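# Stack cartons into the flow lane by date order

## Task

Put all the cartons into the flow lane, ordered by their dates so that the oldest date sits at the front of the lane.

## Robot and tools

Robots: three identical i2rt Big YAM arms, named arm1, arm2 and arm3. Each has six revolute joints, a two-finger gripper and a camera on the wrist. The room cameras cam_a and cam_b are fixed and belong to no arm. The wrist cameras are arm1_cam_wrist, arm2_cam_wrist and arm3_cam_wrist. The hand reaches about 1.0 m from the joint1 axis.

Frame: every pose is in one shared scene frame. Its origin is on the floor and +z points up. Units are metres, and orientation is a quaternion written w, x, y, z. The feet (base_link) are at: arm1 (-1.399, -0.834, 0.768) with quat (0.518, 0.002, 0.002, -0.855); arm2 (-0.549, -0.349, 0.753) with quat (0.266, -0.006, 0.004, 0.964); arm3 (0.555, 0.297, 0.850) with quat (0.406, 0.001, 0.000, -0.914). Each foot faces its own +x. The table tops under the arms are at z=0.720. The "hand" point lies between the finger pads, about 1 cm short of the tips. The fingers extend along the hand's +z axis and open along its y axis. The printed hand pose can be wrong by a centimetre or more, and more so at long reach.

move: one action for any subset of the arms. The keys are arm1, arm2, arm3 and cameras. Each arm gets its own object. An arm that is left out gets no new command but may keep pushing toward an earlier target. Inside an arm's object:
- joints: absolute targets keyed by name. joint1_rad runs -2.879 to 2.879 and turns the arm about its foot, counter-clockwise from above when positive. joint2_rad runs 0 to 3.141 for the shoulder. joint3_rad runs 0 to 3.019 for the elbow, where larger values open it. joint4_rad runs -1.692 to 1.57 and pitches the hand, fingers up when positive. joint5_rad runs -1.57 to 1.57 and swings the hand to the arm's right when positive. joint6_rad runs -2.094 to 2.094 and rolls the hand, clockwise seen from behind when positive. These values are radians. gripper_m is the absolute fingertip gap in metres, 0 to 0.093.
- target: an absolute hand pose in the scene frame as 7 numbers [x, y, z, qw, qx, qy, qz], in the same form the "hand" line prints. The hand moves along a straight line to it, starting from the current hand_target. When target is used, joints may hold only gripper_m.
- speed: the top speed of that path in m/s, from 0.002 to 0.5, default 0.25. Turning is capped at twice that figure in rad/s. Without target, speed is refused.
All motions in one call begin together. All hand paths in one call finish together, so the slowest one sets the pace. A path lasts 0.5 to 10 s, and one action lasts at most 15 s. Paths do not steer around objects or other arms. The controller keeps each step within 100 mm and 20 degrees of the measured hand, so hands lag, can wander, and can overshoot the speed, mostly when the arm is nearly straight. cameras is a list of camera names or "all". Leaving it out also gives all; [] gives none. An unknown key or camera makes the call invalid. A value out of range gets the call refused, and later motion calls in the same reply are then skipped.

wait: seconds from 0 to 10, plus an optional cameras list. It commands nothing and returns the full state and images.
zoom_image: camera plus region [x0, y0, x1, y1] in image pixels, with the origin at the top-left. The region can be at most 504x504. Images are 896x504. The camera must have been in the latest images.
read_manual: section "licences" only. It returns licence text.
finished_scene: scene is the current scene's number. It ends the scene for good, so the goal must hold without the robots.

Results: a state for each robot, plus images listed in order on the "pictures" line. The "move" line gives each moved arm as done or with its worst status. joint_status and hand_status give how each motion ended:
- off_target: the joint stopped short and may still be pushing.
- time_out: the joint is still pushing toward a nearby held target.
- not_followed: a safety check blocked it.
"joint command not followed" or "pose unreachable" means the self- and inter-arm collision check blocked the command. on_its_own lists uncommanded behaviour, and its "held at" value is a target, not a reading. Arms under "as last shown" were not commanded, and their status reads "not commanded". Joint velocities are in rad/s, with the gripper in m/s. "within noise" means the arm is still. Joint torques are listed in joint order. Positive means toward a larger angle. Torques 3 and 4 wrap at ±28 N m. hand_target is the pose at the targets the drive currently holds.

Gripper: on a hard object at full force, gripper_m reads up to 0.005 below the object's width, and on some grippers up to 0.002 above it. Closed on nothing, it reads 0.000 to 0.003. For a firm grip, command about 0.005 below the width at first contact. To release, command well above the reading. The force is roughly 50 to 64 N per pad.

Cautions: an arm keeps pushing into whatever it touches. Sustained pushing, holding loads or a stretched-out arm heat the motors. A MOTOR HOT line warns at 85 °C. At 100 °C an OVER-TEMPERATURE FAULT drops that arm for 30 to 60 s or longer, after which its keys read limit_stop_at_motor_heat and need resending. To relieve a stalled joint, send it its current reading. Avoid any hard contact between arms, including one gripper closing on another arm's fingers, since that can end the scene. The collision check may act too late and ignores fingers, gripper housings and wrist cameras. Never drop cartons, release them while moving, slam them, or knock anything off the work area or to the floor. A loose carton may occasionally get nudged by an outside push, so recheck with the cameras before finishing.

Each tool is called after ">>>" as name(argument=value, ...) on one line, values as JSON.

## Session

>>> move(arm3={"joints": {"joint1_rad": -0.065, "joint2_rad": 1.548, "joint3_rad": 1.115, "joint4_rad": -1.125, "joint5_rad": 0, "joint6_rad": 0.771, "gripper_m": 0.09}}, arm2={"joints": {"gripper_m": 0.09}}, arm1={"joints": {"gripper_m": 0.09}}, cameras=["cam_a", "cam_b"])

>>> zoom_image(camera="cam_a", region=[300, 180, 620, 360])

Scene clock: 1.60 s.
Joint torques (N m): arm1=[0.79 10.11 4.77 1.8 0.11 -0.02] | arm2=[-0.15 9.82 5.96 2.24 -0.03 -0.03] | arm3=[0.38 -14.97 11.33 0.69 0.07 0.16]
Heat: arm1: hottest joint2_rad 37 °C; arm2: hottest joint3_rad 40 °C; arm3: hottest joint2_rad 36 °C.
move: arm1 done; arm2 done; arm3 done
Joint velocities: within noise
arm1.joint_positions: joint1_rad=-0.673 joint2_rad=+0.309 joint3_rad=+1.652 joint4_rad=-1.445 joint5_rad=+0.074 joint6_rad=+0.649 gripper_m=+0.09010
arm1.joint_status: all done
arm1.hand: x=-1.4166 y=-0.8303 z=+1.4250 quat_wxyz=(-0.314, -0.735, +0.110, +0.590) (m; scene frame)
arm1.hand_target: x=-1.4143 y=-0.8293 z=+1.4309 quat_wxyz=(-0.317, -0.730, +0.109, +0.595) (m; scene frame)
arm1.hand_status: not commanded
arm2.joint_positions: joint1_rad=+0.476 joint2_rad=+0.332 joint3_rad=+1.575 joint4_rad=-1.257 joint5_rad=-0.072 joint6_rad=+0.112 gripper_m=+0.09007
arm2.joint_status: all done
arm2.hand: x=-0.6104 y=-0.3497 z=+1.4288 quat_wxyz=(+0.047, +0.714, -0.041, -0.697) (m; scene frame)
arm2.hand_target: x=-0.6039 y=-0.3501 z=+1.4336 quat_wxyz=(+0.046, +0.708, -0.040, -0.704) (m; scene frame)
arm2.hand_status: not commanded
arm3.joint_positions: joint1_rad=-0.069 joint2_rad=+1.527 joint3_rad=+1.102 joint4_rad=-1.133 joint5_rad=+0.001 joint6_rad=+0.762 gripper_m=+0.09009
arm3.joint_status: all done
arm3.hand: x=+0.2485 y=+0.0034 z=+0.9579 quat_wxyz=(-0.004, -1.000, -0.002, +0.004) (m; scene frame)
arm3.hand_target: x=+0.2450 y=-0.0028 z=+0.9541 quat_wxyz=(-0.005, -1.000, +0.000, +0.004) (m; scene frame)
arm3.hand_status: not commanded
pictures: cam_a, cam_b

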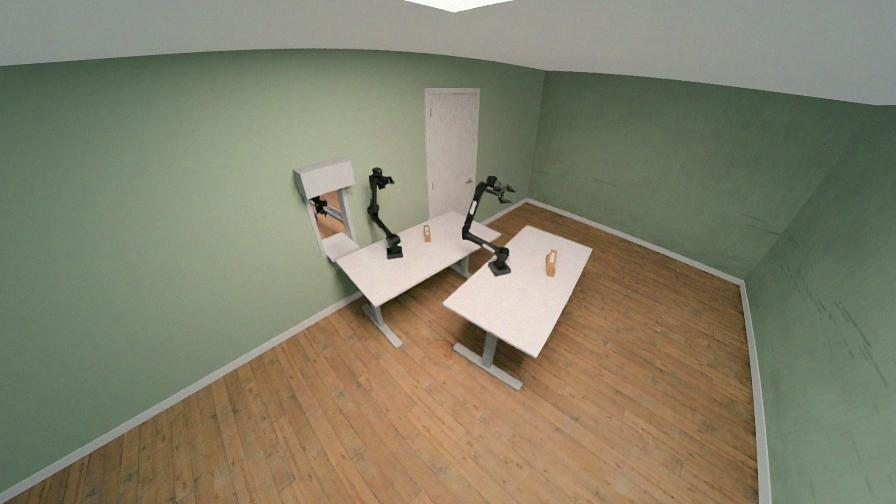

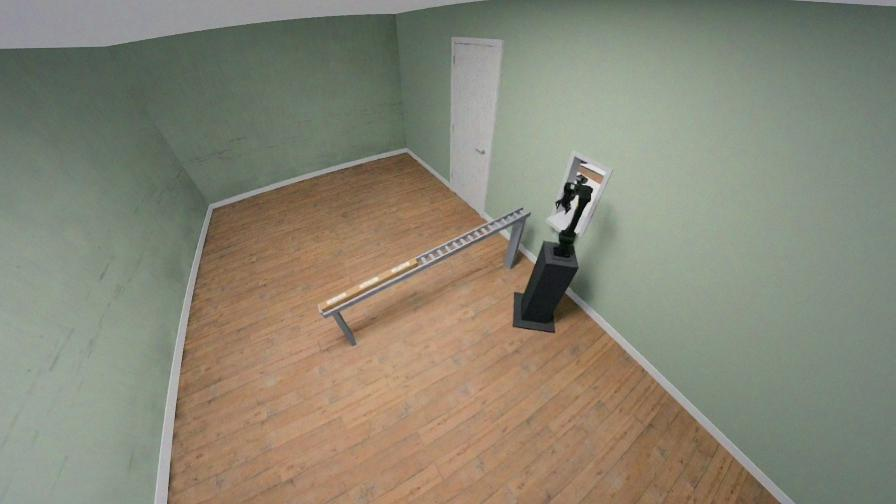

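Scaled by 1.575 from the camera's 896x504 image, which has a finer 1280x720 frame.

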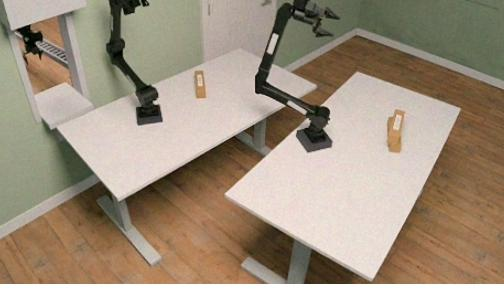

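>>> move(arm1={"joints": {"joint1_rad": -0.253, "joint2_rad": 1.56, "joint3_rad": 1.466, "joint4_rad": -1.447, "joint5_rad": 0, "joint6_rad": -1.15}}, arm2={"joints": {"joint1_rad": 2.24, "joint2_rad": 1.553, "joint3_rad": 1.36, "joint4_rad": -1.36, "joint5_rad": 0, "joint6_rad": -0.92}}, cameras=["arm1_cam_wrist", "arm2_cam_wrist", "arm3_cam_wrist"])

>>> zoom_image(camera="arm1_cam_wrist", region=[250, 0, 650, 300])

>>> zoom_image(camera="arm2_cam_wrist", region=[250, 0, 650, 300])

Scene clock: 19.20 s.
Joint torques (N m): arm1=[1.79 -16.44 10.06 0.03 -0.09 -0.02] | arm2=[0.03 -11.4 9.11 -0.02 -0.09 -0.11] | arm3=[0.56 -14.86 11.29 0.7 0.06 0.15]
Heat: arm1: hottest joint2_rad 37 °C; arm2: hottest joint3_rad 41 °C; arm3: hottest joint3_rad 39 °C.
move: arm1 done; arm2 done
Joint velocities: within noise
arm1.joint_positions: joint1_rad=-0.269 joint2_rad=+1.565 joint3_rad=+1.451 joint4_rad=-1.445 joint5_rad=+0.001 joint6_rad=-1.141 gripper_m=+0.09010
arm1.joint_status: all done
arm1.hand: x=-1.7201 y=-1.1784 z=+0.9853 quat_wxyz=(+0.002, -0.556, -0.831, +0.003) (m; scene frame)
arm1.hand_target: x=-1.7165 y=-1.1861 z=+0.9933 quat_wxyz=(+0.003, -0.546, -0.838, +0.012) (m; scene frame)
arm1.hand_status: not commanded
arm2.joint_positions: joint1_rad=+2.238 joint2_rad=+1.548 joint3_rad=+1.373 joint4_rad=-1.351 joint5_rad=+0.000 joint6_rad=-0.909 gripper_m=+0.09007
arm2.joint_status: all done
arm2.hand: x=-0.4910 y=-0.8111 z=+0.9574 quat_wxyz=(+0.015, +0.264, +0.964, -0.025) (m; scene frame)
arm2.hand_target: x=-0.4910 y=-0.8053 z=+0.9503 quat_wxyz=(+0.009, +0.258, +0.966, -0.013) (m; scene frame)
arm2.hand_status: not commanded
arm3: as last shown
arm3.joint_positions: joint1_rad=-0.069 joint2_rad=+1.527 joint3_rad=+1.102 joint4_rad=-1.133 joint5_rad=+0.001 joint6_rad=+0.763 gripper_m=+0.09009
pictures: arm1_cam_wrist, arm2_cam_wrist, arm3_cam_wrist
camera_calibration:
arm1_cam_wrist: T_world_to_cam=[[-0.922909, -0.384616, -0.0176206, -2.02001], [-0.309767, 0.714569, 0.627244, -0.31103], [-0.228657, 0.584347, -0.778623, 1.18603], [0, 0, 0, 1]] pos_world=[-1.68944, -1.24773, 1.08297]
arm2_cam_wrist: T_world_to_cam=[[-0.504943, -0.861514, 0.0531636, -0.999574], [-0.716958, 0.452919, 0.52994, -0.484], [-0.480629, 0.229473, -0.846367, 0.883347], [0, 0, 0, 1]] pos_world=[-0.427173, -0.844638, 1.05727]
arm3_cam_wrist: T_world_to_cam=[[0.0115215, 0.999872, -0.0110764, 0.00516369], [0.807915, -0.00278156, 0.589292, -0.763377], [0.589186, -0.0157383, -0.807844, 0.750517], [0, 0, 0, 1]] pos_world=[0.17449, 0.00452545, 1.05621]

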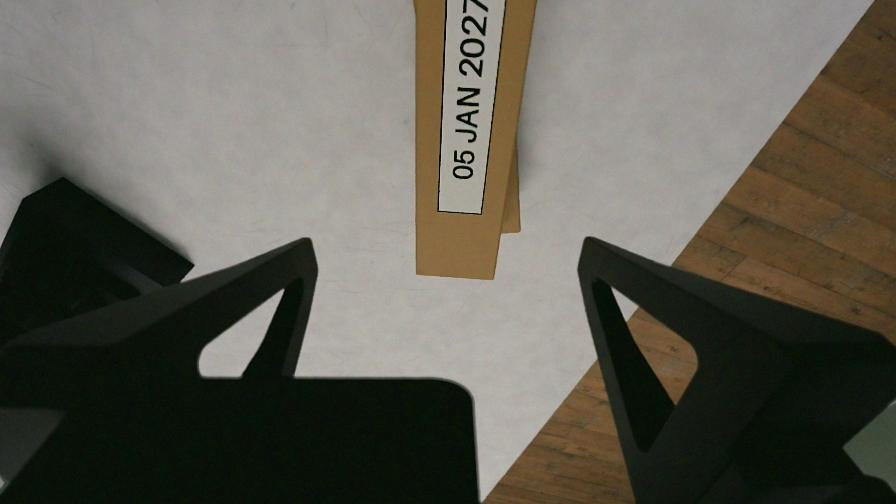

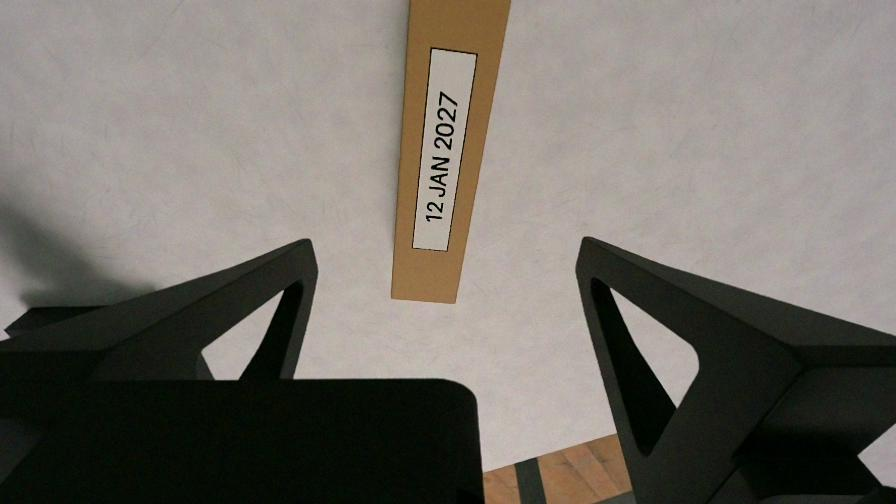

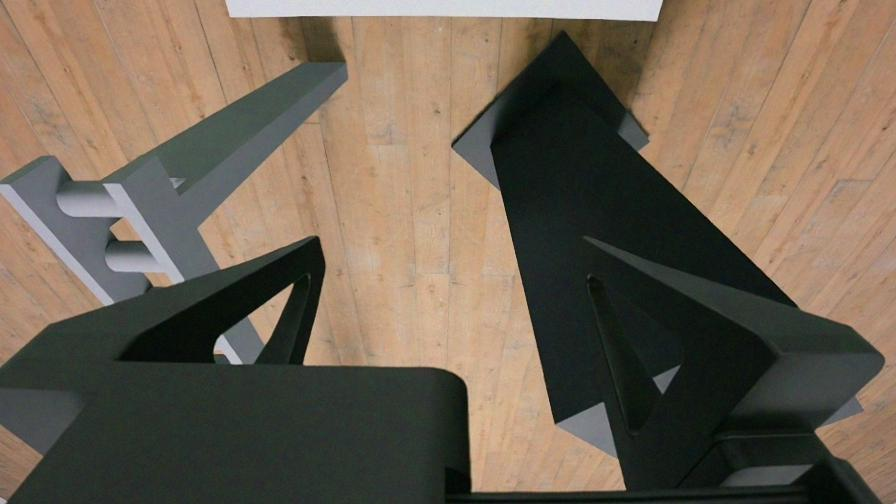

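Scaled by 1.260 from the camera's 896x504 image, which has a finer 1280x720 frame.

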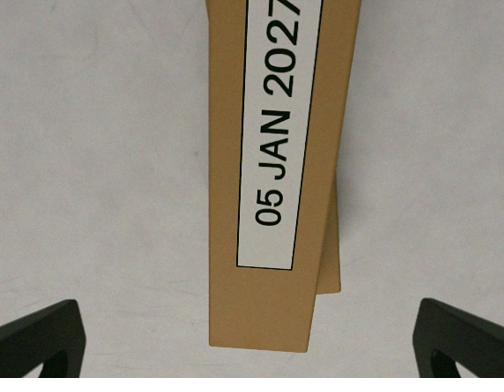

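Scaled by 1.260 from the camera's 896x504 image, which has a finer 1280x720 frame.

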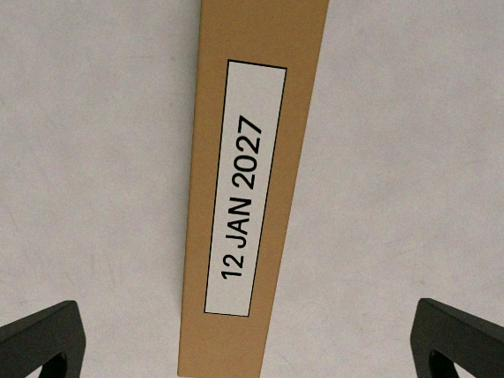

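>>> move(arm1={"target": [-1.727, -1.175, 0.90, 0, 0.5736, 0.8192, 0], "speed": 0.25}, cameras=["arm1_cam_wrist"])

>>> move(arm1={"target": [-1.727, -1.175, 0.812, 0, 0.5736, 0.8192, 0], "speed": 0.2}, cameras=["arm1_cam_wrist"])

Scene clock: 48.37 s.
Joint torques (N m): arm1=[-0.67 -16.09 8.53 0.49 -0.11 0.11] | arm2=[0.03 -11.99 8.9 -0.01 -0.09 -0.12] | arm3=[0.26 -14.74 11.25 0.72 0.05 0.14]
Heat: arm1: hottest joint3_rad 41 °C; arm2: hottest joint3_rad 43 °C; arm3: hottest joint3_rad 42 °C.
move: arm1 off_target
Joint velocities: within noise
arm1.joint_positions: joint1_rad=-0.269 joint2_rad=+1.631 joint3_rad=+1.286 joint4_rad=-1.246 joint5_rad=+0.000 joint6_rad=-1.125 gripper_m=+0.09010
arm1.joint_status: not commanded
arm1.hand: x=-1.7175 y=-1.1757 z=+0.8946 quat_wxyz=(-0.001, -0.563, -0.826, -0.013) (m; scene frame)
arm1.hand_target: x=-1.7269 y=-1.1749 z=+0.9002 quat_wxyz=(+0.000, -0.573, -0.819, +0.000) (m; scene frame)
arm1.hand_status: off_target (0.011 m and 2.1 deg from the pose sent, 0.086 m and 2.4 deg at the start)
arm2, arm3: as last shown
pictures: arm1_cam_wrist
camera_calibration:
arm1_cam_wrist: T_world_to_cam=[[-0.928261, -0.368924, -0.0471852, -1.98261], [-0.312696, 0.705429, 0.636074, -0.278908], [-0.201377, 0.605198, -0.770184, 1.17823], [0, 0, 0, 1]] pos_world=[-1.69033, -1.24775, 0.991311]

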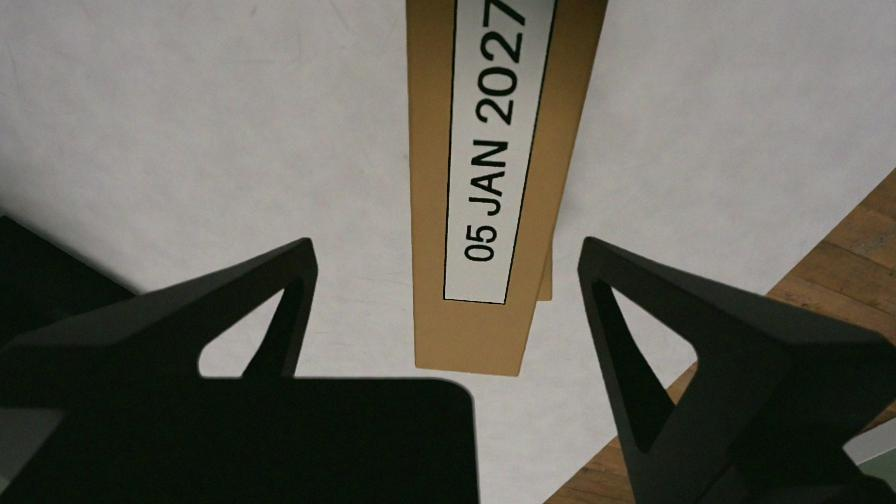

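Scene clock: 49.60 s.
Joint torques (N m): arm1=[-0.56 -15.97 7.39 0.5 -0.11 0.12] | arm2=[0.09 -11.99 8.88 -0.03 -0.09 -0.11] | arm3=[0.38 -14.68 11.28 0.66 0.07 0.15]
Heat: arm1: hottest joint3_rad 41 °C; arm2: hottest joint3_rad 43 °C; arm3: hottest joint3_rad 42 °C.
move: arm1 done
Joint velocities: within noise
arm1.joint_positions: joint1_rad=-0.270 joint2_rad=+1.726 joint3_rad=+1.167 joint4_rad=-1.023 joint5_rad=+0.000 joint6_rad=-1.124 gripper_m=+0.09010
arm1.joint_status: not commanded
arm1.hand: x=-1.7187 y=-1.1763 z=+0.8108 quat_wxyz=(+0.000, -0.564, -0.826, -0.008) (m; scene frame)
arm1.hand_target: x=-1.7269 y=-1.1749 z=+0.8120 quat_wxyz=(+0.000, -0.573, -0.819, +0.000) (m; scene frame)
arm1.hand_status: done (0.008 m and 1.7 deg from the pose sent, 0.083 m and 2.1 deg at the start)
arm2, arm3: as last shown
pictures: arm1_cam_wrist
camera_calibration:
arm1_cam_wrist: T_world_to_cam=[[-0.929249, -0.367435, -0.038561, -1.99481], [-0.307184, 0.710421, 0.633199, -0.207918], [-0.205265, 0.600245, -0.773028, 1.10354], [0, 0, 0, 1]] pos_world=[-1.69102, -1.24765, 0.907799]

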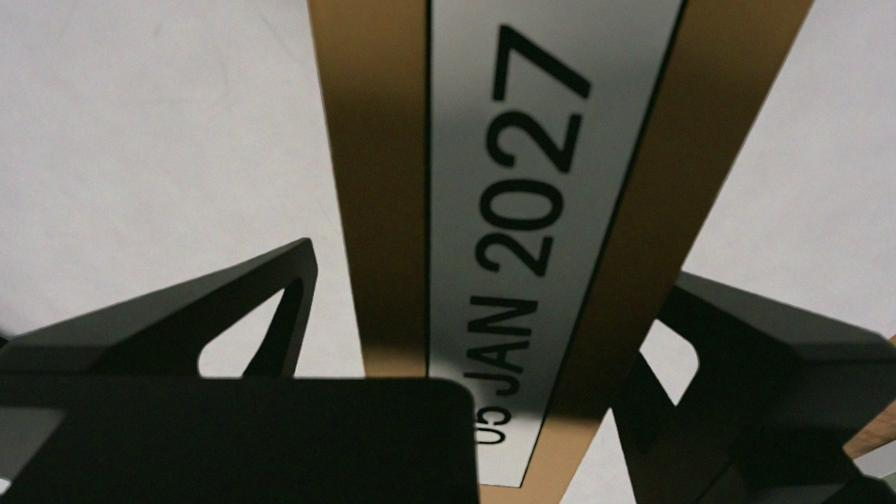

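>>> move(arm1={"target": [-1.741, -1.180, 0.815, 0, 0.5736, 0.8192, 0], "speed": 0.15}, cameras=[])

>>> move(arm1={"joints": {"gripper_m": 0.05}}, cameras=["arm1_cam_wrist"])

>>> move(arm1={"target": [-1.727, -1.175, 0.90, 0, 0.5736, 0.8192, 0], "speed": 0.25}, cameras=[])

>>> move(arm1={"target": [-1.641, -1.059, 0.97, 0, 0.5736, 0.8192, 0], "speed": 0.3}, cameras=["arm1_cam_wrist"])

Scene clock: 70.37 s.
Joint torques (N m): arm1=[-0.79 -14.97 10.54 -0.17 -0.04 -0.03] | arm2=[0.03 -12.04 8.9 -0.01 -0.09 -0.11] | arm3=[0.73 -14.74 11.28 0.68 0.07 0.15]
Heat: arm1: hottest joint3_rad 41 °C; arm2: hottest joint3_rad 44 °C; arm3: hottest joint3_rad 43 °C.
move: arm1 off_target
Joint velocities: within noise
arm1.joint_positions: joint1_rad=-0.281 joint2_rad=+1.736 joint3_rad=+1.169 joint4_rad=-1.023 joint5_rad=-0.002 joint6_rad=-1.124 gripper_m=+0.09010
arm1.joint_status: not commanded
arm1.hand: x=-1.7227 y=-1.1730 z=+0.8072 quat_wxyz=(-0.002, -0.569, -0.823, -0.012) (m; scene frame)
arm1.hand_target: x=-1.7406 y=-1.1795 z=+0.8153 quat_wxyz=(+0.000, -0.574, -0.819, +0.000) (m; scene frame)
arm1.hand_status: off_target (0.021 m and 1.5 deg from the pose sent, 0.023 m and 1.6 deg at the start)
arm2, arm3: as last shown
pictures: none
No camera images: "cameras" was empty.

Scene clock: 70.97 s.
Joint torques (N m): arm1=[-0.56 -15.38 10.24 -0.13 -0.07 -0.03] | arm2=[0.03 -12.04 8.9 -0.01 -0.09 -0.11] | arm3=[0.56 -14.74 11.28 0.68 0.07 0.15]
Heat: arm1: hottest joint3_rad 41 °C; arm2: hottest joint3_rad 44 °C; arm3: hottest joint3_rad 43 °C.
move: arm1 off_target
Joint velocities: within noise
arm1.joint_positions: joint1_rad=-0.284 joint2_rad=+1.740 joint3_rad=+1.174 joint4_rad=-1.023 joint5_rad=-0.001 joint6_rad=-1.123 gripper_m=+0.06048
arm1.joint_status: gripper_m off_target (ended at +0.06052, target +0.05000)
arm1.hand: x=-1.7248 y=-1.1733 z=+0.8068 quat_wxyz=(-0.001, -0.570, -0.822, -0.012) (m; scene frame)
arm1.hand_target: x=-1.7407 y=-1.1795 z=+0.8153 quat_wxyz=(+0.000, -0.574, -0.819, +0.000) (m; scene frame)
arm1.hand_status: not commanded
arm2, arm3: as last shown
pictures: arm1_cam_wrist
camera_calibration:
arm1_cam_wrist: T_world_to_cam=[[-0.934397, -0.353373, -0.0450546, -1.98667], [-0.299904, 0.712074, 0.634829, -0.196228], [-0.192249, 0.606694, -0.771338, 1.12602], [0, 0, 0, 1]] pos_world=[-1.69871, -1.24546, 0.903607]

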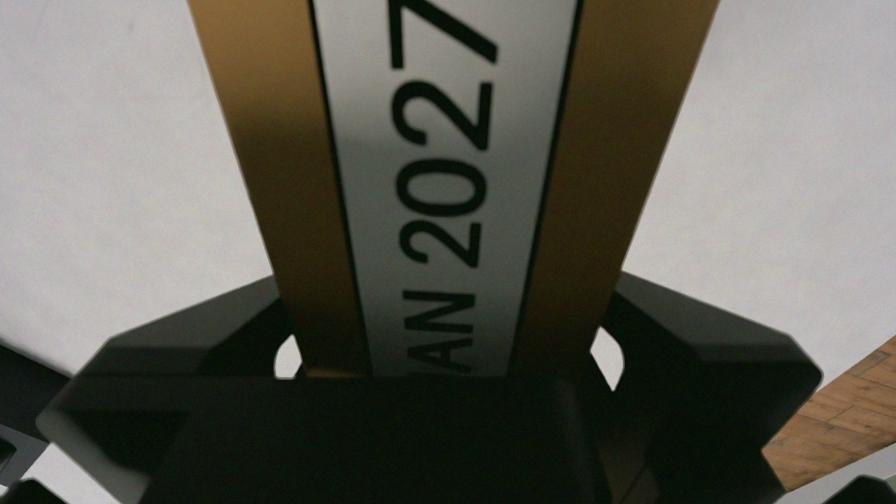

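Scene clock: 72.30 s.
Joint torques (N m): arm1=[0.44 -17.32 12.72 -0.49 -0.1 0.1] | arm2=[0.03 -11.99 8.88 0.01 -0.09 -0.11] | arm3=[0.5 -14.8 11.33 0.68 0.06 0.14]
Heat: arm1: hottest joint3_rad 41 °C; arm2: hottest joint3_rad 45 °C; arm3: hottest joint3_rad 43 °C.
move: arm1 off_target
Joint velocities: within noise
arm1.joint_positions: joint1_rad=-0.284 joint2_rad=+1.644 joint3_rad=+1.222 joint4_rad=-1.221 joint5_rad=-0.001 joint6_rad=-1.123 gripper_m=+0.06049
arm1.joint_status: not commanded
arm1.hand: x=-1.7094 y=-1.1574 z=+0.8666 quat_wxyz=(-0.005, -0.570, -0.821, -0.038) (m; scene frame)
arm1.hand_target: x=-1.7256 y=-1.1736 z=+0.9002 quat_wxyz=(+0.000, -0.573, -0.819, +0.000) (m; scene frame)
arm1.hand_status: off_target (0.042 m and 4.5 deg from the pose sent, 0.093 m and 1.4 deg at the start)
arm2, arm3: as last shown
pictures: none
No camera images: "cameras" was empty.

Scene clock: 73.70 s.
Joint torques (N m): arm1=[-0.62 -10.34 10.11 -0.4 -0.14 -0.03] | arm2=[0.09 -11.99 8.9 -0.01 -0.09 -0.11] | arm3=[0.56 -14.62 11.21 0.64 0.06 0.14]
Heat: arm1: hottest joint3_rad 41 °C; arm2: hottest joint3_rad 45 °C; arm3: hottest joint3_rad 43 °C.
move: arm1 off_target
Joint velocities: within noise
arm1.joint_positions: joint1_rad=-0.326 joint2_rad=+1.224 joint3_rad=+1.032 joint4_rad=-1.400 joint5_rad=+0.000 joint6_rad=-1.163 gripper_m=+0.06049
arm1.joint_status: not commanded
arm1.hand: x=-1.6351 y=-1.0605 z=+0.9569 quat_wxyz=(-0.001, -0.571, -0.821, -0.013) (m; scene frame)
arm1.hand_target: x=-1.6408 y=-1.0589 z=+0.9698 quat_wxyz=(+0.000, -0.574, -0.819, +0.000) (m; scene frame)
arm1.hand_status: off_target (0.014 m and 1.6 deg from the pose sent, 0.158 m and 4.5 deg at the start)
arm2, arm3: as last shown
pictures: arm1_cam_wrist
camera_calibration:
arm1_cam_wrist: T_world_to_cam=[[-0.934968, -0.351424, -0.0483387, -1.85188], [-0.300043, 0.710751, 0.636245, -0.347901], [-0.189235, 0.609372, -0.769971, 1.19703], [0, 0, 0, 1]] pos_world=[-1.60931, -1.13296, 1.05351]

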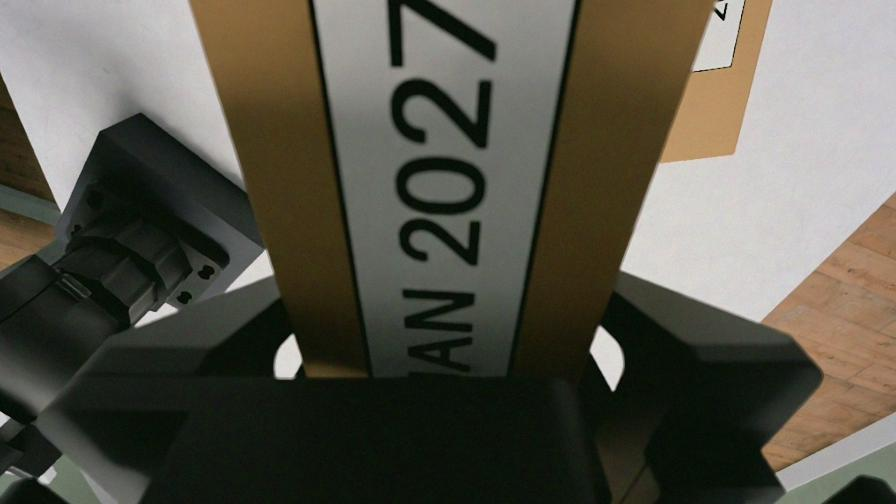

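>>> zoom_image(camera="arm1_cam_wrist", region=[640, 0, 800, 90])

>>> move(arm1={"target": [-1.54, -1.06, 0.97, 0, 0.5736, 0.8192, 0], "speed": 0.3}, cameras=["arm1_cam_wrist"])

>>> zoom_image(camera="arm1_cam_wrist", region=[640, 0, 896, 144])

Scaled by 3.150 from the camera's 896x504 image, which has a finer 1280x720 frame.

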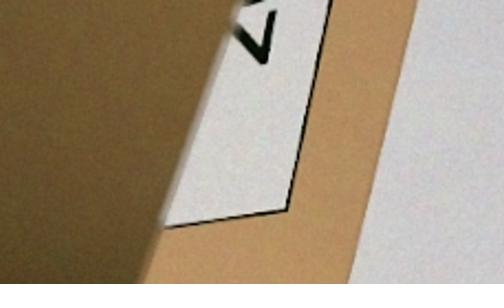

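Scene clock: 78.73 s.
Joint torques (N m): arm1=[1.96 -7.36 10.44 -0.29 -0.03 0.12] | arm2=[0.09 -11.99 8.88 0.01 -0.09 -0.12] | arm3=[0.67 -14.8 11.26 0.66 0.06 0.16]
Heat: arm1: hottest joint3_rad 42 °C; arm2: hottest joint3_rad 45 °C; arm3: hottest joint3_rad 43 °C.
move: arm1 off_target
Joint velocities: within noise
arm1.joint_positions: joint1_rad=-0.095 joint2_rad=+1.042 joint3_rad=+0.897 joint4_rad=-1.449 joint5_rad=-0.001 joint6_rad=-0.918 gripper_m=+0.06049
arm1.joint_status: not commanded
arm1.hand: x=-1.5419 y=-1.0543 z=+0.9570 quat_wxyz=(+0.000, -0.577, -0.817, -0.014) (m; scene frame)
arm1.hand_target: x=-1.5400 y=-1.0598 z=+0.9698 quat_wxyz=(+0.000, -0.574, -0.819, +0.000) (m; scene frame)
arm1.hand_status: off_target (0.014 m and 1.7 deg from the pose sent, 0.096 m and 1.6 deg at the start)
arm2: as last shown
arm3.joint_positions: joint1_rad=-0.069 joint2_rad=+1.527 joint3_rad=+1.102 joint4_rad=-1.133 joint5_rad=+0.001 joint6_rad=+0.763 gripper_m=+0.09009
arm3.joint_status: not commanded
arm3.hand: x=+0.2485 y=+0.0034 z=+0.9579 quat_wxyz=(-0.004, -1.000, -0.002, +0.004) (m; scene frame)
arm3.hand_target: x=+0.2450 y=-0.0028 z=+0.9541 quat_wxyz=(-0.005, -1.000, +0.000, +0.004) (m; scene frame)
arm3.hand_status: not commanded
pictures: arm1_cam_wrist
camera_calibration:
arm1_cam_wrist: T_world_to_cam=[[-0.940165, -0.337413, -0.047353, -1.7568], [-0.288067, 0.712943, 0.639319, -0.306505], [-0.181955, 0.614706, -0.767482, 1.2255], [0, 0, 0, 1]] pos_world=[-1.51699, -1.12757, 1.05331]

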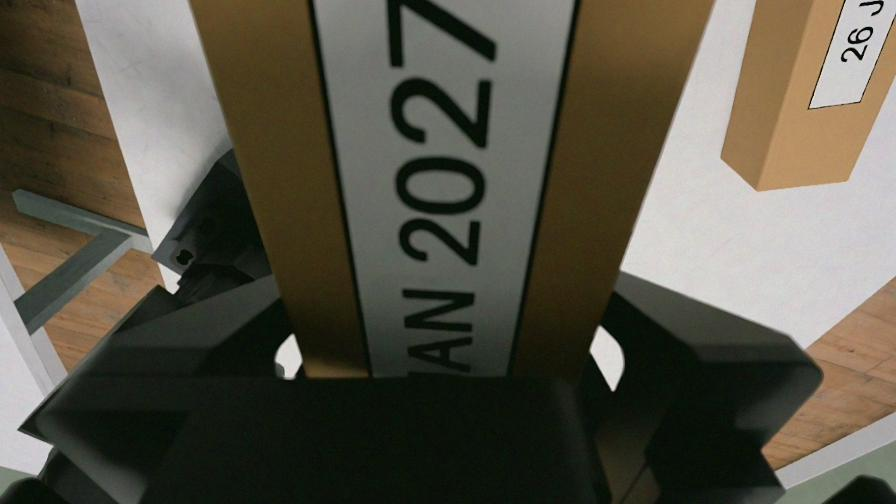

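Scaled by 1.969 from the camera's 896x504 image, which has a finer 1280x720 frame.

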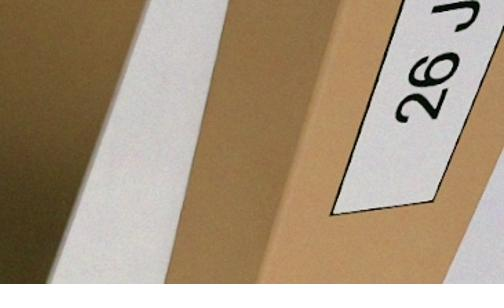

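>>> move(arm1={"joints": {"joint1_rad": 2.54, "joint2_rad": 1.88, "joint3_rad": 1.85, "joint4_rad": -1.48, "joint5_rad": 0, "joint6_rad": 0}}, arm2={"joints": {"joint1_rad": 2.6, "joint2_rad": 1.4, "joint3_rad": 1.25, "joint4_rad": -1.36, "joint5_rad": 0, "joint6_rad": 0.079}}, cameras=[])

>>> move(arm1={"target": [-0.862, -0.541, 0.80, 0, -0.2478, 0.9688, 0], "speed": 0.25}, cameras=[])

>>> move(arm1={"target": [-0.862, -0.548, 0.780, 0, -0.2478, 0.9688, 0], "speed": 0.08}, cameras=["arm1_cam_wrist", "arm2_cam_wrist"])

Scene clock: 96.67 s.
Joint torques (N m): arm1=[1.26 -25.7 12.3 -0.24 0.04 0.11] | arm2=[-0.15 -9.29 8.58 0.21 0.02 0.09] | arm3=[0.56 -14.8 11.26 0.66 0.06 0.16]
Heat: arm1: hottest joint3_rad 44 °C; arm2: hottest joint3_rad 46 °C; arm3: hottest joint3_rad 44 °C.
move: arm1 done; arm2 done
Joint velocities: within noise
arm1.joint_positions: joint1_rad=+2.540 joint2_rad=+1.934 joint3_rad=+1.802 joint4_rad=-1.471 joint5_rad=+0.000 joint6_rad=-0.007 gripper_m=+0.06063
arm1.joint_status: all done
arm1.hand: x=-0.8770 y=-0.5586 z=+0.9346 quat_wxyz=(+0.014, +0.245, -0.969, +0.002) (m; scene frame)
arm1.hand_target: x=-0.8702 y=-0.5550 z=+0.9840 quat_wxyz=(-0.031, +0.241, -0.970, -0.010) (m; scene frame)
arm1.hand_status: not commanded
arm2.joint_positions: joint1_rad=+2.600 joint2_rad=+1.391 joint3_rad=+1.269 joint4_rad=-1.353 joint5_rad=-0.001 joint6_rad=+0.068 gripper_m=+0.09007
arm2.joint_status: all done
arm2.hand: x=-0.3515 y=-0.7204 z=+0.9833 quat_wxyz=(+0.049, +0.542, +0.838, -0.025) (m; scene frame)
arm2.hand_target: x=-0.3550 y=-0.7149 z=+0.9720 quat_wxyz=(+0.034, +0.548, +0.836, -0.017) (m; scene frame)
arm2.hand_status: not commanded
arm3: as last shown
pictures: none
No camera images: "cameras" was empty.

Scene clock: 98.17 s.
Joint torques (N m): arm1=[1.96 -25.29 9.36 0.35 0.13 0.11] | arm2=[-0.15 -9.29 8.58 0.23 0.02 0.09] | arm3=[0.5 -14.86 11.3 0.68 0.06 0.15]
Heat: arm1: hottest joint3_rad 43 °C; arm2: hottest joint3_rad 46 °C; arm3: hottest joint3_rad 44 °C.
move: arm1 off_target
Joint velocities: within noise
arm1.joint_positions: joint1_rad=+2.540 joint2_rad=+2.109 joint3_rad=+1.630 joint4_rad=-1.168 joint5_rad=+0.001 joint6_rad=-0.006 gripper_m=+0.06028
arm1.joint_status: not commanded
arm1.hand: x=-0.8731 y=-0.5561 z=+0.7696 quat_wxyz=(+0.035, +0.244, -0.969, +0.007) (m; scene frame)
arm1.hand_target: x=-0.8630 y=-0.5415 z=+0.8001 quat_wxyz=(+0.000, +0.248, -0.969, +0.000) (m; scene frame)
arm1.hand_status: off_target (0.036 m and 4.1 deg from the pose sent, 0.137 m and 1.6 deg at the start)
arm2, arm3: as last shown
pictures: none
No camera images: "cameras" was empty.

Scene clock: 99.17 s.
Joint torques (N m): arm1=[1.32 -24.12 8.16 0.44 0.15 0.01] | arm2=[-0.15 -9.23 8.59 0.21 0.02 0.09] | arm3=[0.44 -14.86 11.3 0.64 0.06 0.14]
Heat: arm1: hottest joint3_rad 43 °C; arm2: hottest joint3_rad 46 °C; arm3: hottest joint3_rad 44 °C.
move: arm1 off_target
Joint velocities: within noise
arm1.joint_positions: joint1_rad=+2.540 joint2_rad=+2.109 joint3_rad=+1.612 joint4_rad=-1.121 joint5_rad=+0.001 joint6_rad=-0.006 gripper_m=+0.06027
arm1.joint_status: not commanded
arm1.hand: x=-0.8697 y=-0.5542 z=+0.7631 quat_wxyz=(+0.021, +0.244, -0.969, +0.004) (m; scene frame)
arm1.hand_target: x=-0.8623 y=-0.5480 z=+0.7802 quat_wxyz=(+0.000, +0.248, -0.969, +0.000) (m; scene frame)
arm1.hand_status: off_target (0.020 m and 2.5 deg from the pose sent, 0.017 m and 4.1 deg at the start)
arm2, arm3: as last shown
pictures: arm1_cam_wrist, arm2_cam_wrist
camera_calibration:
arm1_cam_wrist: T_world_to_cam=[[0.476569, -0.878712, -0.0273314, -0.0484177], [-0.651838, -0.374043, 0.659696, -1.27982], [-0.589906, -0.296575, -0.751035, 0.019228], [0, 0, 0, 1]] pos_world=[-0.799821, -0.515552, 0.857413]
arm2_cam_wrist: T_world_to_cam=[[-0.910487, -0.413532, 0.00218569, -0.622097], [-0.363777, 0.80343, 0.471346, -0.00450289], [-0.196673, 0.428359, -0.881946, 1.22959], [0, 0, 0, 1]] pos_world=[-0.326223, -0.780344, 1.08791]

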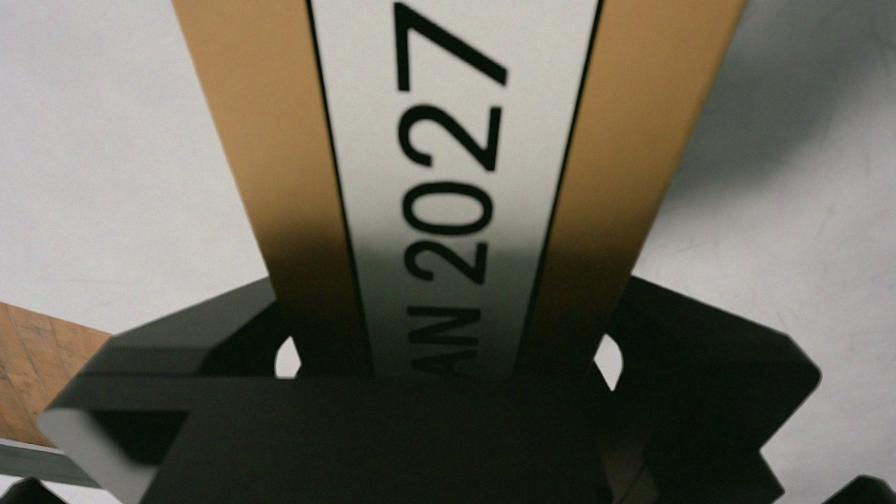

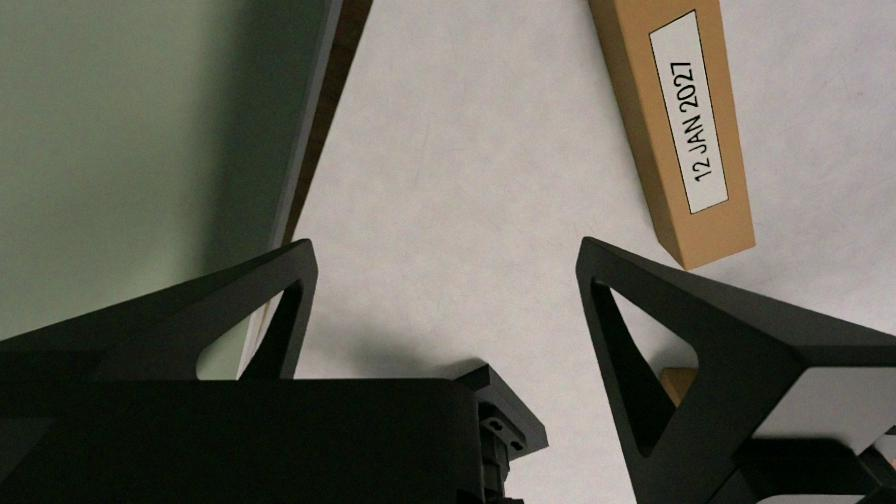

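>>> move(arm1={"target": [-0.862, -0.548, 0.766, 0, -0.2478, 0.9688, 0], "speed": 0.05}, cameras=[])

>>> move(arm1={"target": [-0.862, -0.548, 0.755, 0, -0.2478, 0.9688, 0], "speed": 0.05}, cameras=[])

Scene clock: 101.83 s.
Joint torques (N m): arm1=[1.32 -22.71 7.92 0.4 0.16 0] | arm2=[-0.15 -9.29 8.59 0.21 0.02 0.09] | arm3=[0.26 -14.68 11.29 0.65 0.07 0.14]
Heat: arm1: hottest joint3_rad 43 °C; arm2: hottest joint3_rad 46 °C; arm3: hottest joint3_rad 44 °C.
move: arm1 done
Joint velocities: within noise
arm1.joint_positions: joint1_rad=+2.540 joint2_rad=+2.109 joint3_rad=+1.602 joint4_rad=-1.093 joint5_rad=+0.001 joint6_rad=-0.006 gripper_m=+0.06027
arm1.joint_status: not commanded
arm1.hand: x=-0.8672 y=-0.5529 z=+0.7598 quat_wxyz=(+0.012, +0.244, -0.970, +0.002) (m; scene frame)
arm1.hand_target: x=-0.8621 y=-0.5479 z=+0.7662 quat_wxyz=(+0.000, +0.248, -0.969, +0.000) (m; scene frame)
arm1.hand_status: done (0.009 m and 1.5 deg from the pose sent, 0.010 m and 2.5 deg at the start)
arm2, arm3: as last shown
pictures: none
No camera images: "cameras" was empty.

Scene clock: 102.80 s.
Joint torques (N m): arm1=[1.26 -21.71 7.83 0.44 0.16 -0.01] | arm2=[-0.15 -9.29 8.59 0.21 0.02 0.09] | arm3=[0.62 -14.62 11.26 0.62 0.07 0.14]
Heat: arm1: hottest joint3_rad 43 °C; arm2: hottest joint3_rad 46 °C; arm3: hottest joint3_rad 44 °C.
move: arm1 done
Joint velocities: within noise
arm1.joint_positions: joint1_rad=+2.540 joint2_rad=+2.111 joint3_rad=+1.596 joint4_rad=-1.070 joint5_rad=+0.001 joint6_rad=-0.006 gripper_m=+0.06027
arm1.joint_status: not commanded
arm1.hand: x=-0.8649 y=-0.5516 z=+0.7565 quat_wxyz=(+0.005, +0.244, -0.970, +0.000) (m; scene frame)
arm1.hand_target: x=-0.8621 y=-0.5479 z=+0.7550 quat_wxyz=(+0.000, +0.248, -0.969, +0.000) (m; scene frame)
arm1.hand_status: done (0.005 m and 0.7 deg from the pose sent, 0.009 m and 1.5 deg at the start)
arm2, arm3: as last shown
pictures: none
No camera images: "cameras" was empty.

>>> move(arm1={"target": [-0.8635, -0.550, 0.752, 0, -0.2478, 0.9688, 0], "speed": 0.05}, cameras=[])

>>> move(arm1={"joints": {"gripper_m": 0.09}}, cameras=["arm1_cam_wrist"])

>>> move(arm1={"target": [-0.8635, -0.550, 0.95, 0, -0.2478, 0.9688, 0], "speed": 0.25}, cameras=["arm1_cam_wrist"])

>>> move(arm1={"joints": {"joint1_rad": -0.264, "joint2_rad": 1.56, "joint3_rad": 1.466, "joint4_rad": -1.447, "joint5_rad": 0, "joint6_rad": -1.28}}, arm2={"joints": {"joint1_rad": 1.091, "joint2_rad": 1.33, "joint3_rad": 1.14, "joint4_rad": -1.328, "joint5_rad": 0, "joint6_rad": 0.079}}, cameras=["arm1_cam_wrist", "arm2_cam_wrist"])

Scene clock: 108.80 s.
Joint torques (N m): arm1=[1.14 -21.77 7.45 0.53 0.15 0] | arm2=[-0.15 -9.29 8.59 0.23 0.02 0.1] | arm3=[0.5 -14.8 11.29 0.66 0.06 0.14]
Heat: arm1: hottest joint3_rad 42 °C; arm2: hottest joint3_rad 47 °C; arm3: hottest joint3_rad 44 °C.
move: arm1 done
Joint velocities: within noise
arm1.joint_positions: joint1_rad=+2.540 joint2_rad=+2.111 joint3_rad=+1.590 joint4_rad=-1.061 joint5_rad=+0.001 joint6_rad=-0.007 gripper_m=+0.06027
arm1.joint_status: not commanded
arm1.hand: x=-0.8653 y=-0.5519 z=+0.7545 quat_wxyz=(+0.004, +0.245, -0.970, +0.000) (m; scene frame)
arm1.hand_target: x=-0.8636 y=-0.5500 z=+0.7519 quat_wxyz=(+0.000, +0.248, -0.969, +0.000) (m; scene frame)
arm1.hand_status: done (0.004 m and 0.6 deg from the pose sent, 0.005 m and 0.7 deg at the start)
arm2, arm3: as last shown
pictures: none
No camera images: "cameras" was empty.

Scene clock: 109.43 s.
Joint torques (N m): arm1=[1.08 -21.89 7.45 0.5 0.14 0.01] | arm2=[-0.15 -9.29 8.59 0.21 0.02 0.09] | arm3=[0.67 -14.51 11.26 0.61 0.07 0.15]
Heat: arm1: hottest joint3_rad 42 °C; arm2: hottest joint3_rad 47 °C; arm3: hottest joint3_rad 44 °C.
move: arm1 done
Joint velocities: within noise
arm1.joint_positions: joint1_rad=+2.540 joint2_rad=+2.111 joint3_rad=+1.590 joint4_rad=-1.061 joint5_rad=+0.002 joint6_rad=-0.008 gripper_m=+0.08983
arm1.joint_status: all done
arm1.hand: x=-0.8654 y=-0.5520 z=+0.7544 quat_wxyz=(+0.004, +0.246, -0.969, +0.000) (m; scene frame)
arm1.hand_target: x=-0.8636 y=-0.5500 z=+0.7520 quat_wxyz=(+0.000, +0.248, -0.969, +0.000) (m; scene frame)
arm1.hand_status: not commanded
arm2, arm3: as last shown
pictures: arm1_cam_wrist
camera_calibration:
arm1_cam_wrist: T_world_to_cam=[[0.479309, -0.877241, -0.0266588, -0.0460773], [-0.671351, -0.38604, 0.632661, -1.27358], [-0.565288, -0.285343, -0.77397, 0.060687], [0, 0, 0, 1]] pos_world=[-0.798629, -0.514758, 0.851486]

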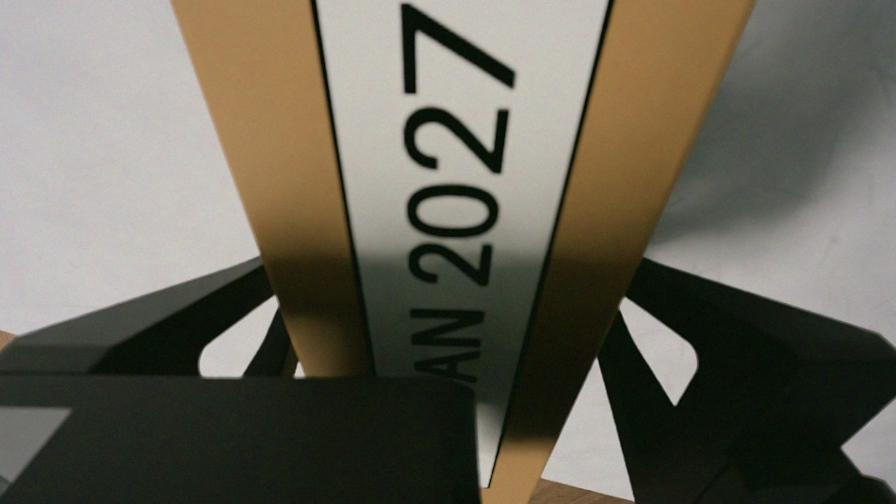

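Scene clock: 111.10 s.
Joint torques (N m): arm1=[1.2 -20.6 12.92 -0.28 0.14 0.02] | arm2=[-0.15 -9.29 8.59 0.23 0.03 0.1] | arm3=[0.38 -14.56 11.26 0.69 0.06 0.14]
Heat: arm1: hottest joint3_rad 42 °C; arm2: hottest joint3_rad 47 °C; arm3: hottest joint3_rad 44 °C.
move: arm1 off_target
Joint velocities: within noise
arm1.joint_positions: joint1_rad=+2.540 joint2_rad=+1.942 joint3_rad=+1.815 joint4_rad=-1.483 joint5_rad=+0.002 joint6_rad=-0.008 gripper_m=+0.08992
arm1.joint_status: not commanded
arm1.hand: x=-0.8759 y=-0.5583 z=+0.9347 quat_wxyz=(+0.017, +0.246, -0.969, +0.003) (m; scene frame)
arm1.hand_target: x=-0.8644 y=-0.5504 z=+0.9501 quat_wxyz=(+0.000, +0.248, -0.969, +0.000) (m; scene frame)
arm1.hand_status: off_target (0.021 m and 2.0 deg from the pose sent, 0.196 m and 0.5 deg at the start)
arm2: as last shown
arm3.joint_positions: joint1_rad=-0.069 joint2_rad=+1.527 joint3_rad=+1.102 joint4_rad=-1.133 joint5_rad=+0.001 joint6_rad=+0.763 gripper_m=+0.09009
arm3.joint_status: not commanded
arm3.hand: x=+0.2485 y=+0.0034 z=+0.9579 quat_wxyz=(-0.004, -1.000, -0.002, +0.004) (m; scene frame)
arm3.hand_target: x=+0.2450 y=-0.0028 z=+0.9541 quat_wxyz=(-0.005, -1.000, +0.000, +0.004) (m; scene frame)
arm3.hand_status: not commanded
pictures: arm1_cam_wrist
camera_calibration:
arm1_cam_wrist: T_world_to_cam=[[0.478717, -0.877555, -0.0269676, -0.0421923], [-0.655762, -0.377813, 0.653631, -1.39854], [-0.583786, -0.29522, -0.756333, 0.154317], [0, 0, 0, 1]] pos_world=[-0.806824, -0.519855, 1.02971]

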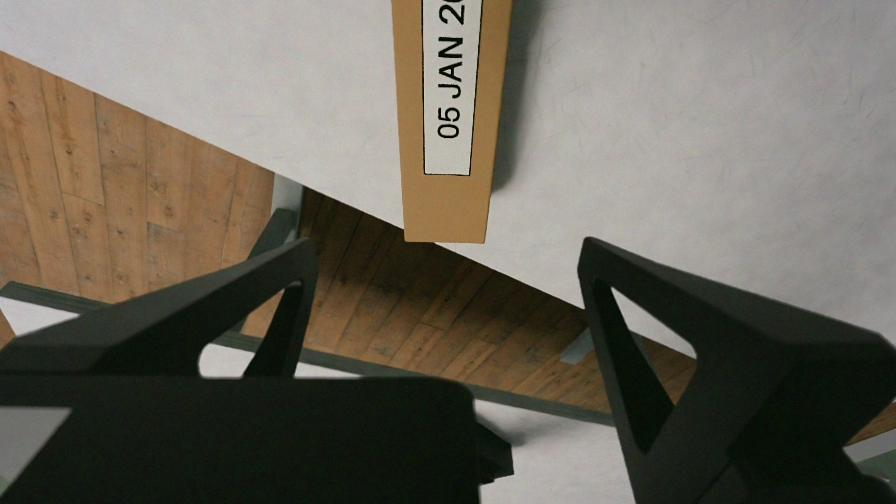

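Scene clock: 113.47 s.
Joint torques (N m): arm1=[0.26 -16.91 8.73 -0.06 -0.08 -0.06] | arm2=[-0.44 -9.29 8.24 0.61 -0.05 0.08] | arm3=[0.56 -14.86 11.3 0.66 0.07 0.16]
Heat: arm1: hottest joint3_rad 42 °C; arm2: hottest joint3_rad 47 °C; arm3: hottest joint3_rad 44 °C.
move: arm1 done; arm2 done
Joint velocities: within noise
arm1.joint_positions: joint1_rad=-0.260 joint2_rad=+1.578 joint3_rad=+1.465 joint4_rad=-1.442 joint5_rad=+0.001 joint6_rad=-1.271 gripper_m=+0.08996
arm1.joint_status: all done
arm1.hand: x=-1.7210 y=-1.1856 z=+0.9847 quat_wxyz=(+0.003, -0.497, -0.867, +0.005) (m; scene frame)
arm1.hand_target: x=-1.7205 y=-1.1826 z=+0.9933 quat_wxyz=(+0.004, -0.495, -0.869, +0.012) (m; scene frame)
arm1.hand_status: not commanded
arm2.joint_positions: joint1_rad=+1.097 joint2_rad=+1.335 joint3_rad=+1.162 joint4_rad=-1.331 joint5_rad=+0.001 joint6_rad=+0.069 gripper_m=+0.09007
arm2.joint_status: all done
arm2.hand: x=-0.8835 y=-0.5536 z=+0.9558 quat_wxyz=(+0.017, +0.970, +0.241, -0.029) (m; scene frame)
arm2.hand_target: x=-0.8791 y=-0.5485 z=+0.9490 quat_wxyz=(+0.015, +0.972, +0.234, -0.022) (m; scene frame)
arm2.hand_status: not commanded
arm3: as last shown
pictures: arm1_cam_wrist, arm2_cam_wrist
camera_calibration:
arm1_cam_wrist: T_world_to_cam=[[-0.860867, -0.508642, -0.0138359, -2.06773], [-0.403812, 0.666394, 0.626782, -0.524345], [-0.309587, 0.545163, -0.779072, 1.00418], [0, 0, 0, 1]] pos_world=[-1.68089, -1.24975, 1.08237]
arm2_cam_wrist: T_world_to_cam=[[-0.47235, 0.881395, -0.00541656, 0.0738151], [0.755931, 0.408258, 0.511755, 0.412772], [0.45327, 0.237633, -0.859114, 1.47613], [0, 0, 0, 1]] pos_world=[-0.946246, -0.584355, 1.05733]

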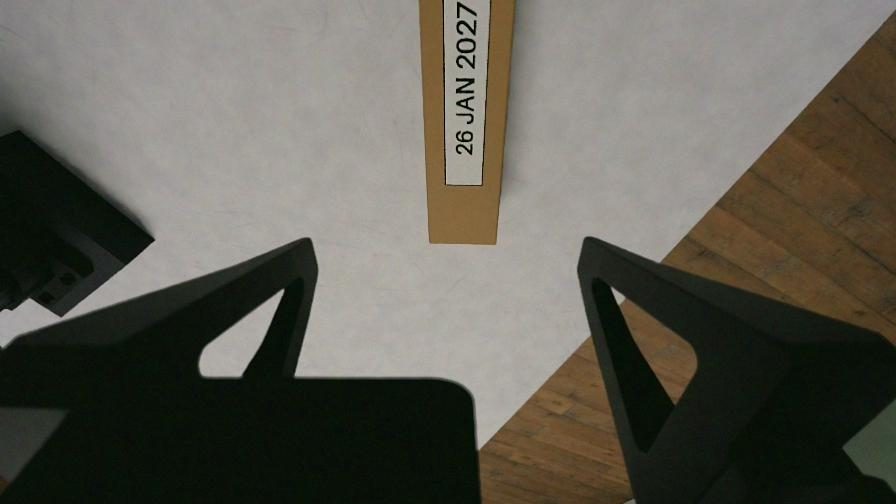

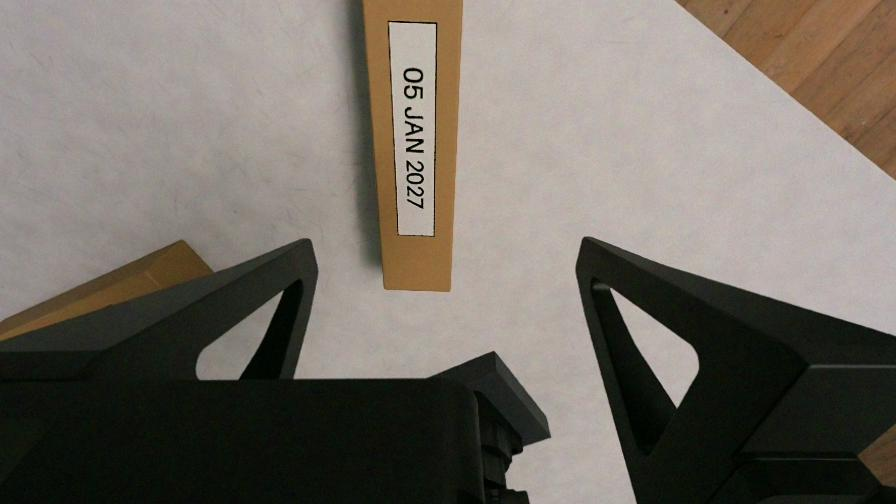

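>>> move(arm1={"target": [-1.740, -1.172, 0.76, 0, 0.491, 0.871, 0], "speed": 0.22}, arm2={"target": [-0.866, -0.571, 0.752, 0, 0.973, 0.231, 0], "speed": 0.22}, cameras=["arm1_cam_wrist", "arm2_cam_wrist"])

Scene clock: 127.47 s.
Joint torques (N m): arm1=[-0.73 -16.62 6.98 0.46 -0.12 -0.06] | arm2=[0.73 -9.47 6.74 0.76 0.07 0.08] | arm3=[0.44 -14.74 11.25 0.64 0.06 0.15]
Heat: arm1: hottest joint3_rad 42 °C; arm2: hottest joint3_rad 47 °C; arm3: hottest joint3_rad 44 °C.
move: arm1 off_target; arm2 done
Joint velocities: within noise
arm1.joint_positions: joint1_rad=-0.292 joint2_rad=+1.824 joint3_rad=+1.137 joint4_rad=-0.899 joint5_rad=+0.000 joint6_rad=-1.325 gripper_m=+0.08996
arm1.joint_status: not commanded
arm1.hand: x=-1.7299 y=-1.1727 z=+0.7569 quat_wxyz=(-0.002, -0.488, -0.873, -0.011) (m; scene frame)
arm1.hand_target: x=-1.7399 y=-1.1720 z=+0.7601 quat_wxyz=(+0.000, -0.491, -0.871, +0.000) (m; scene frame)
arm1.hand_status: off_target (0.011 m and 1.3 deg from the pose sent, 0.226 m and 1.0 deg at the start)
arm2.joint_positions: joint1_rad=+1.147 joint2_rad=+1.604 joint3_rad=+0.878 joint4_rad=-0.831 joint5_rad=+0.013 joint6_rad=+0.140 gripper_m=+0.09007
arm2.joint_status: not commanded
arm2.hand: x=-0.8718 y=-0.5703 z=+0.7601 quat_wxyz=(+0.003, +0.973, +0.232, -0.006) (m; scene frame)
arm2.hand_target: x=-0.8659 y=-0.5709 z=+0.7522 quat_wxyz=(+0.000, +0.973, +0.231, +0.000) (m; scene frame)
arm2.hand_status: done (0.010 m and 0.8 deg from the pose sent, 0.205 m and 4.0 deg at the start)
arm3: as last shown
pictures: arm1_cam_wrist, arm2_cam_wrist
camera_calibration:
arm1_cam_wrist: T_world_to_cam=[[-0.84858, -0.527167, -0.044797, -2.04891], [-0.432856, 0.643086, 0.631725, -0.475037], [-0.304216, 0.55546, -0.773897, 0.834473], [0, 0, 0, 1]] pos_world=[-1.69042, -1.23814, 0.854104]
arm2_cam_wrist: T_world_to_cam=[[-0.454767, 0.890559, 0.00951538, 0.102242], [0.743585, 0.373791, 0.554402, 0.448055], [0.490171, 0.259199, -0.832195, 1.33062], [0, 0, 0, 1]] pos_world=[-0.9389, -0.603427, 0.857958]

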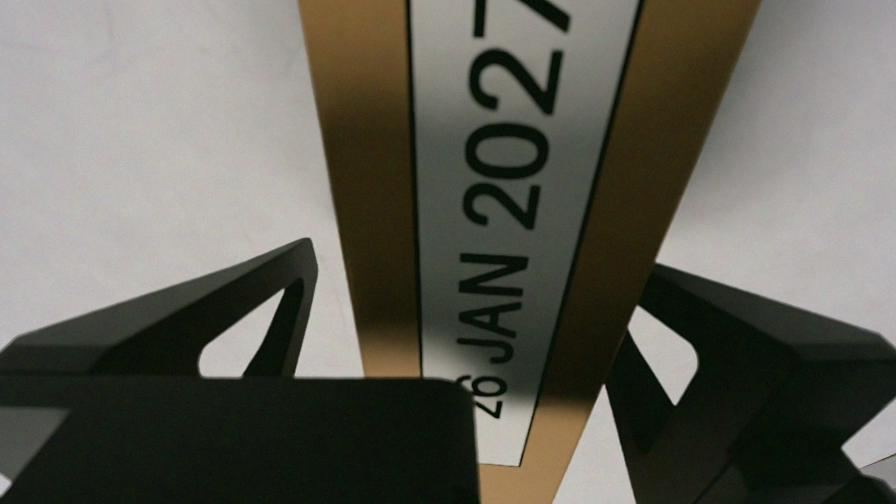

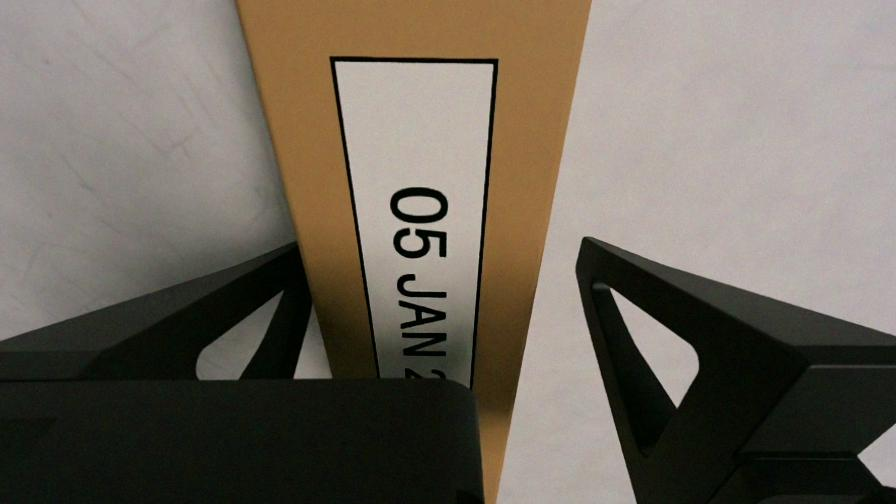

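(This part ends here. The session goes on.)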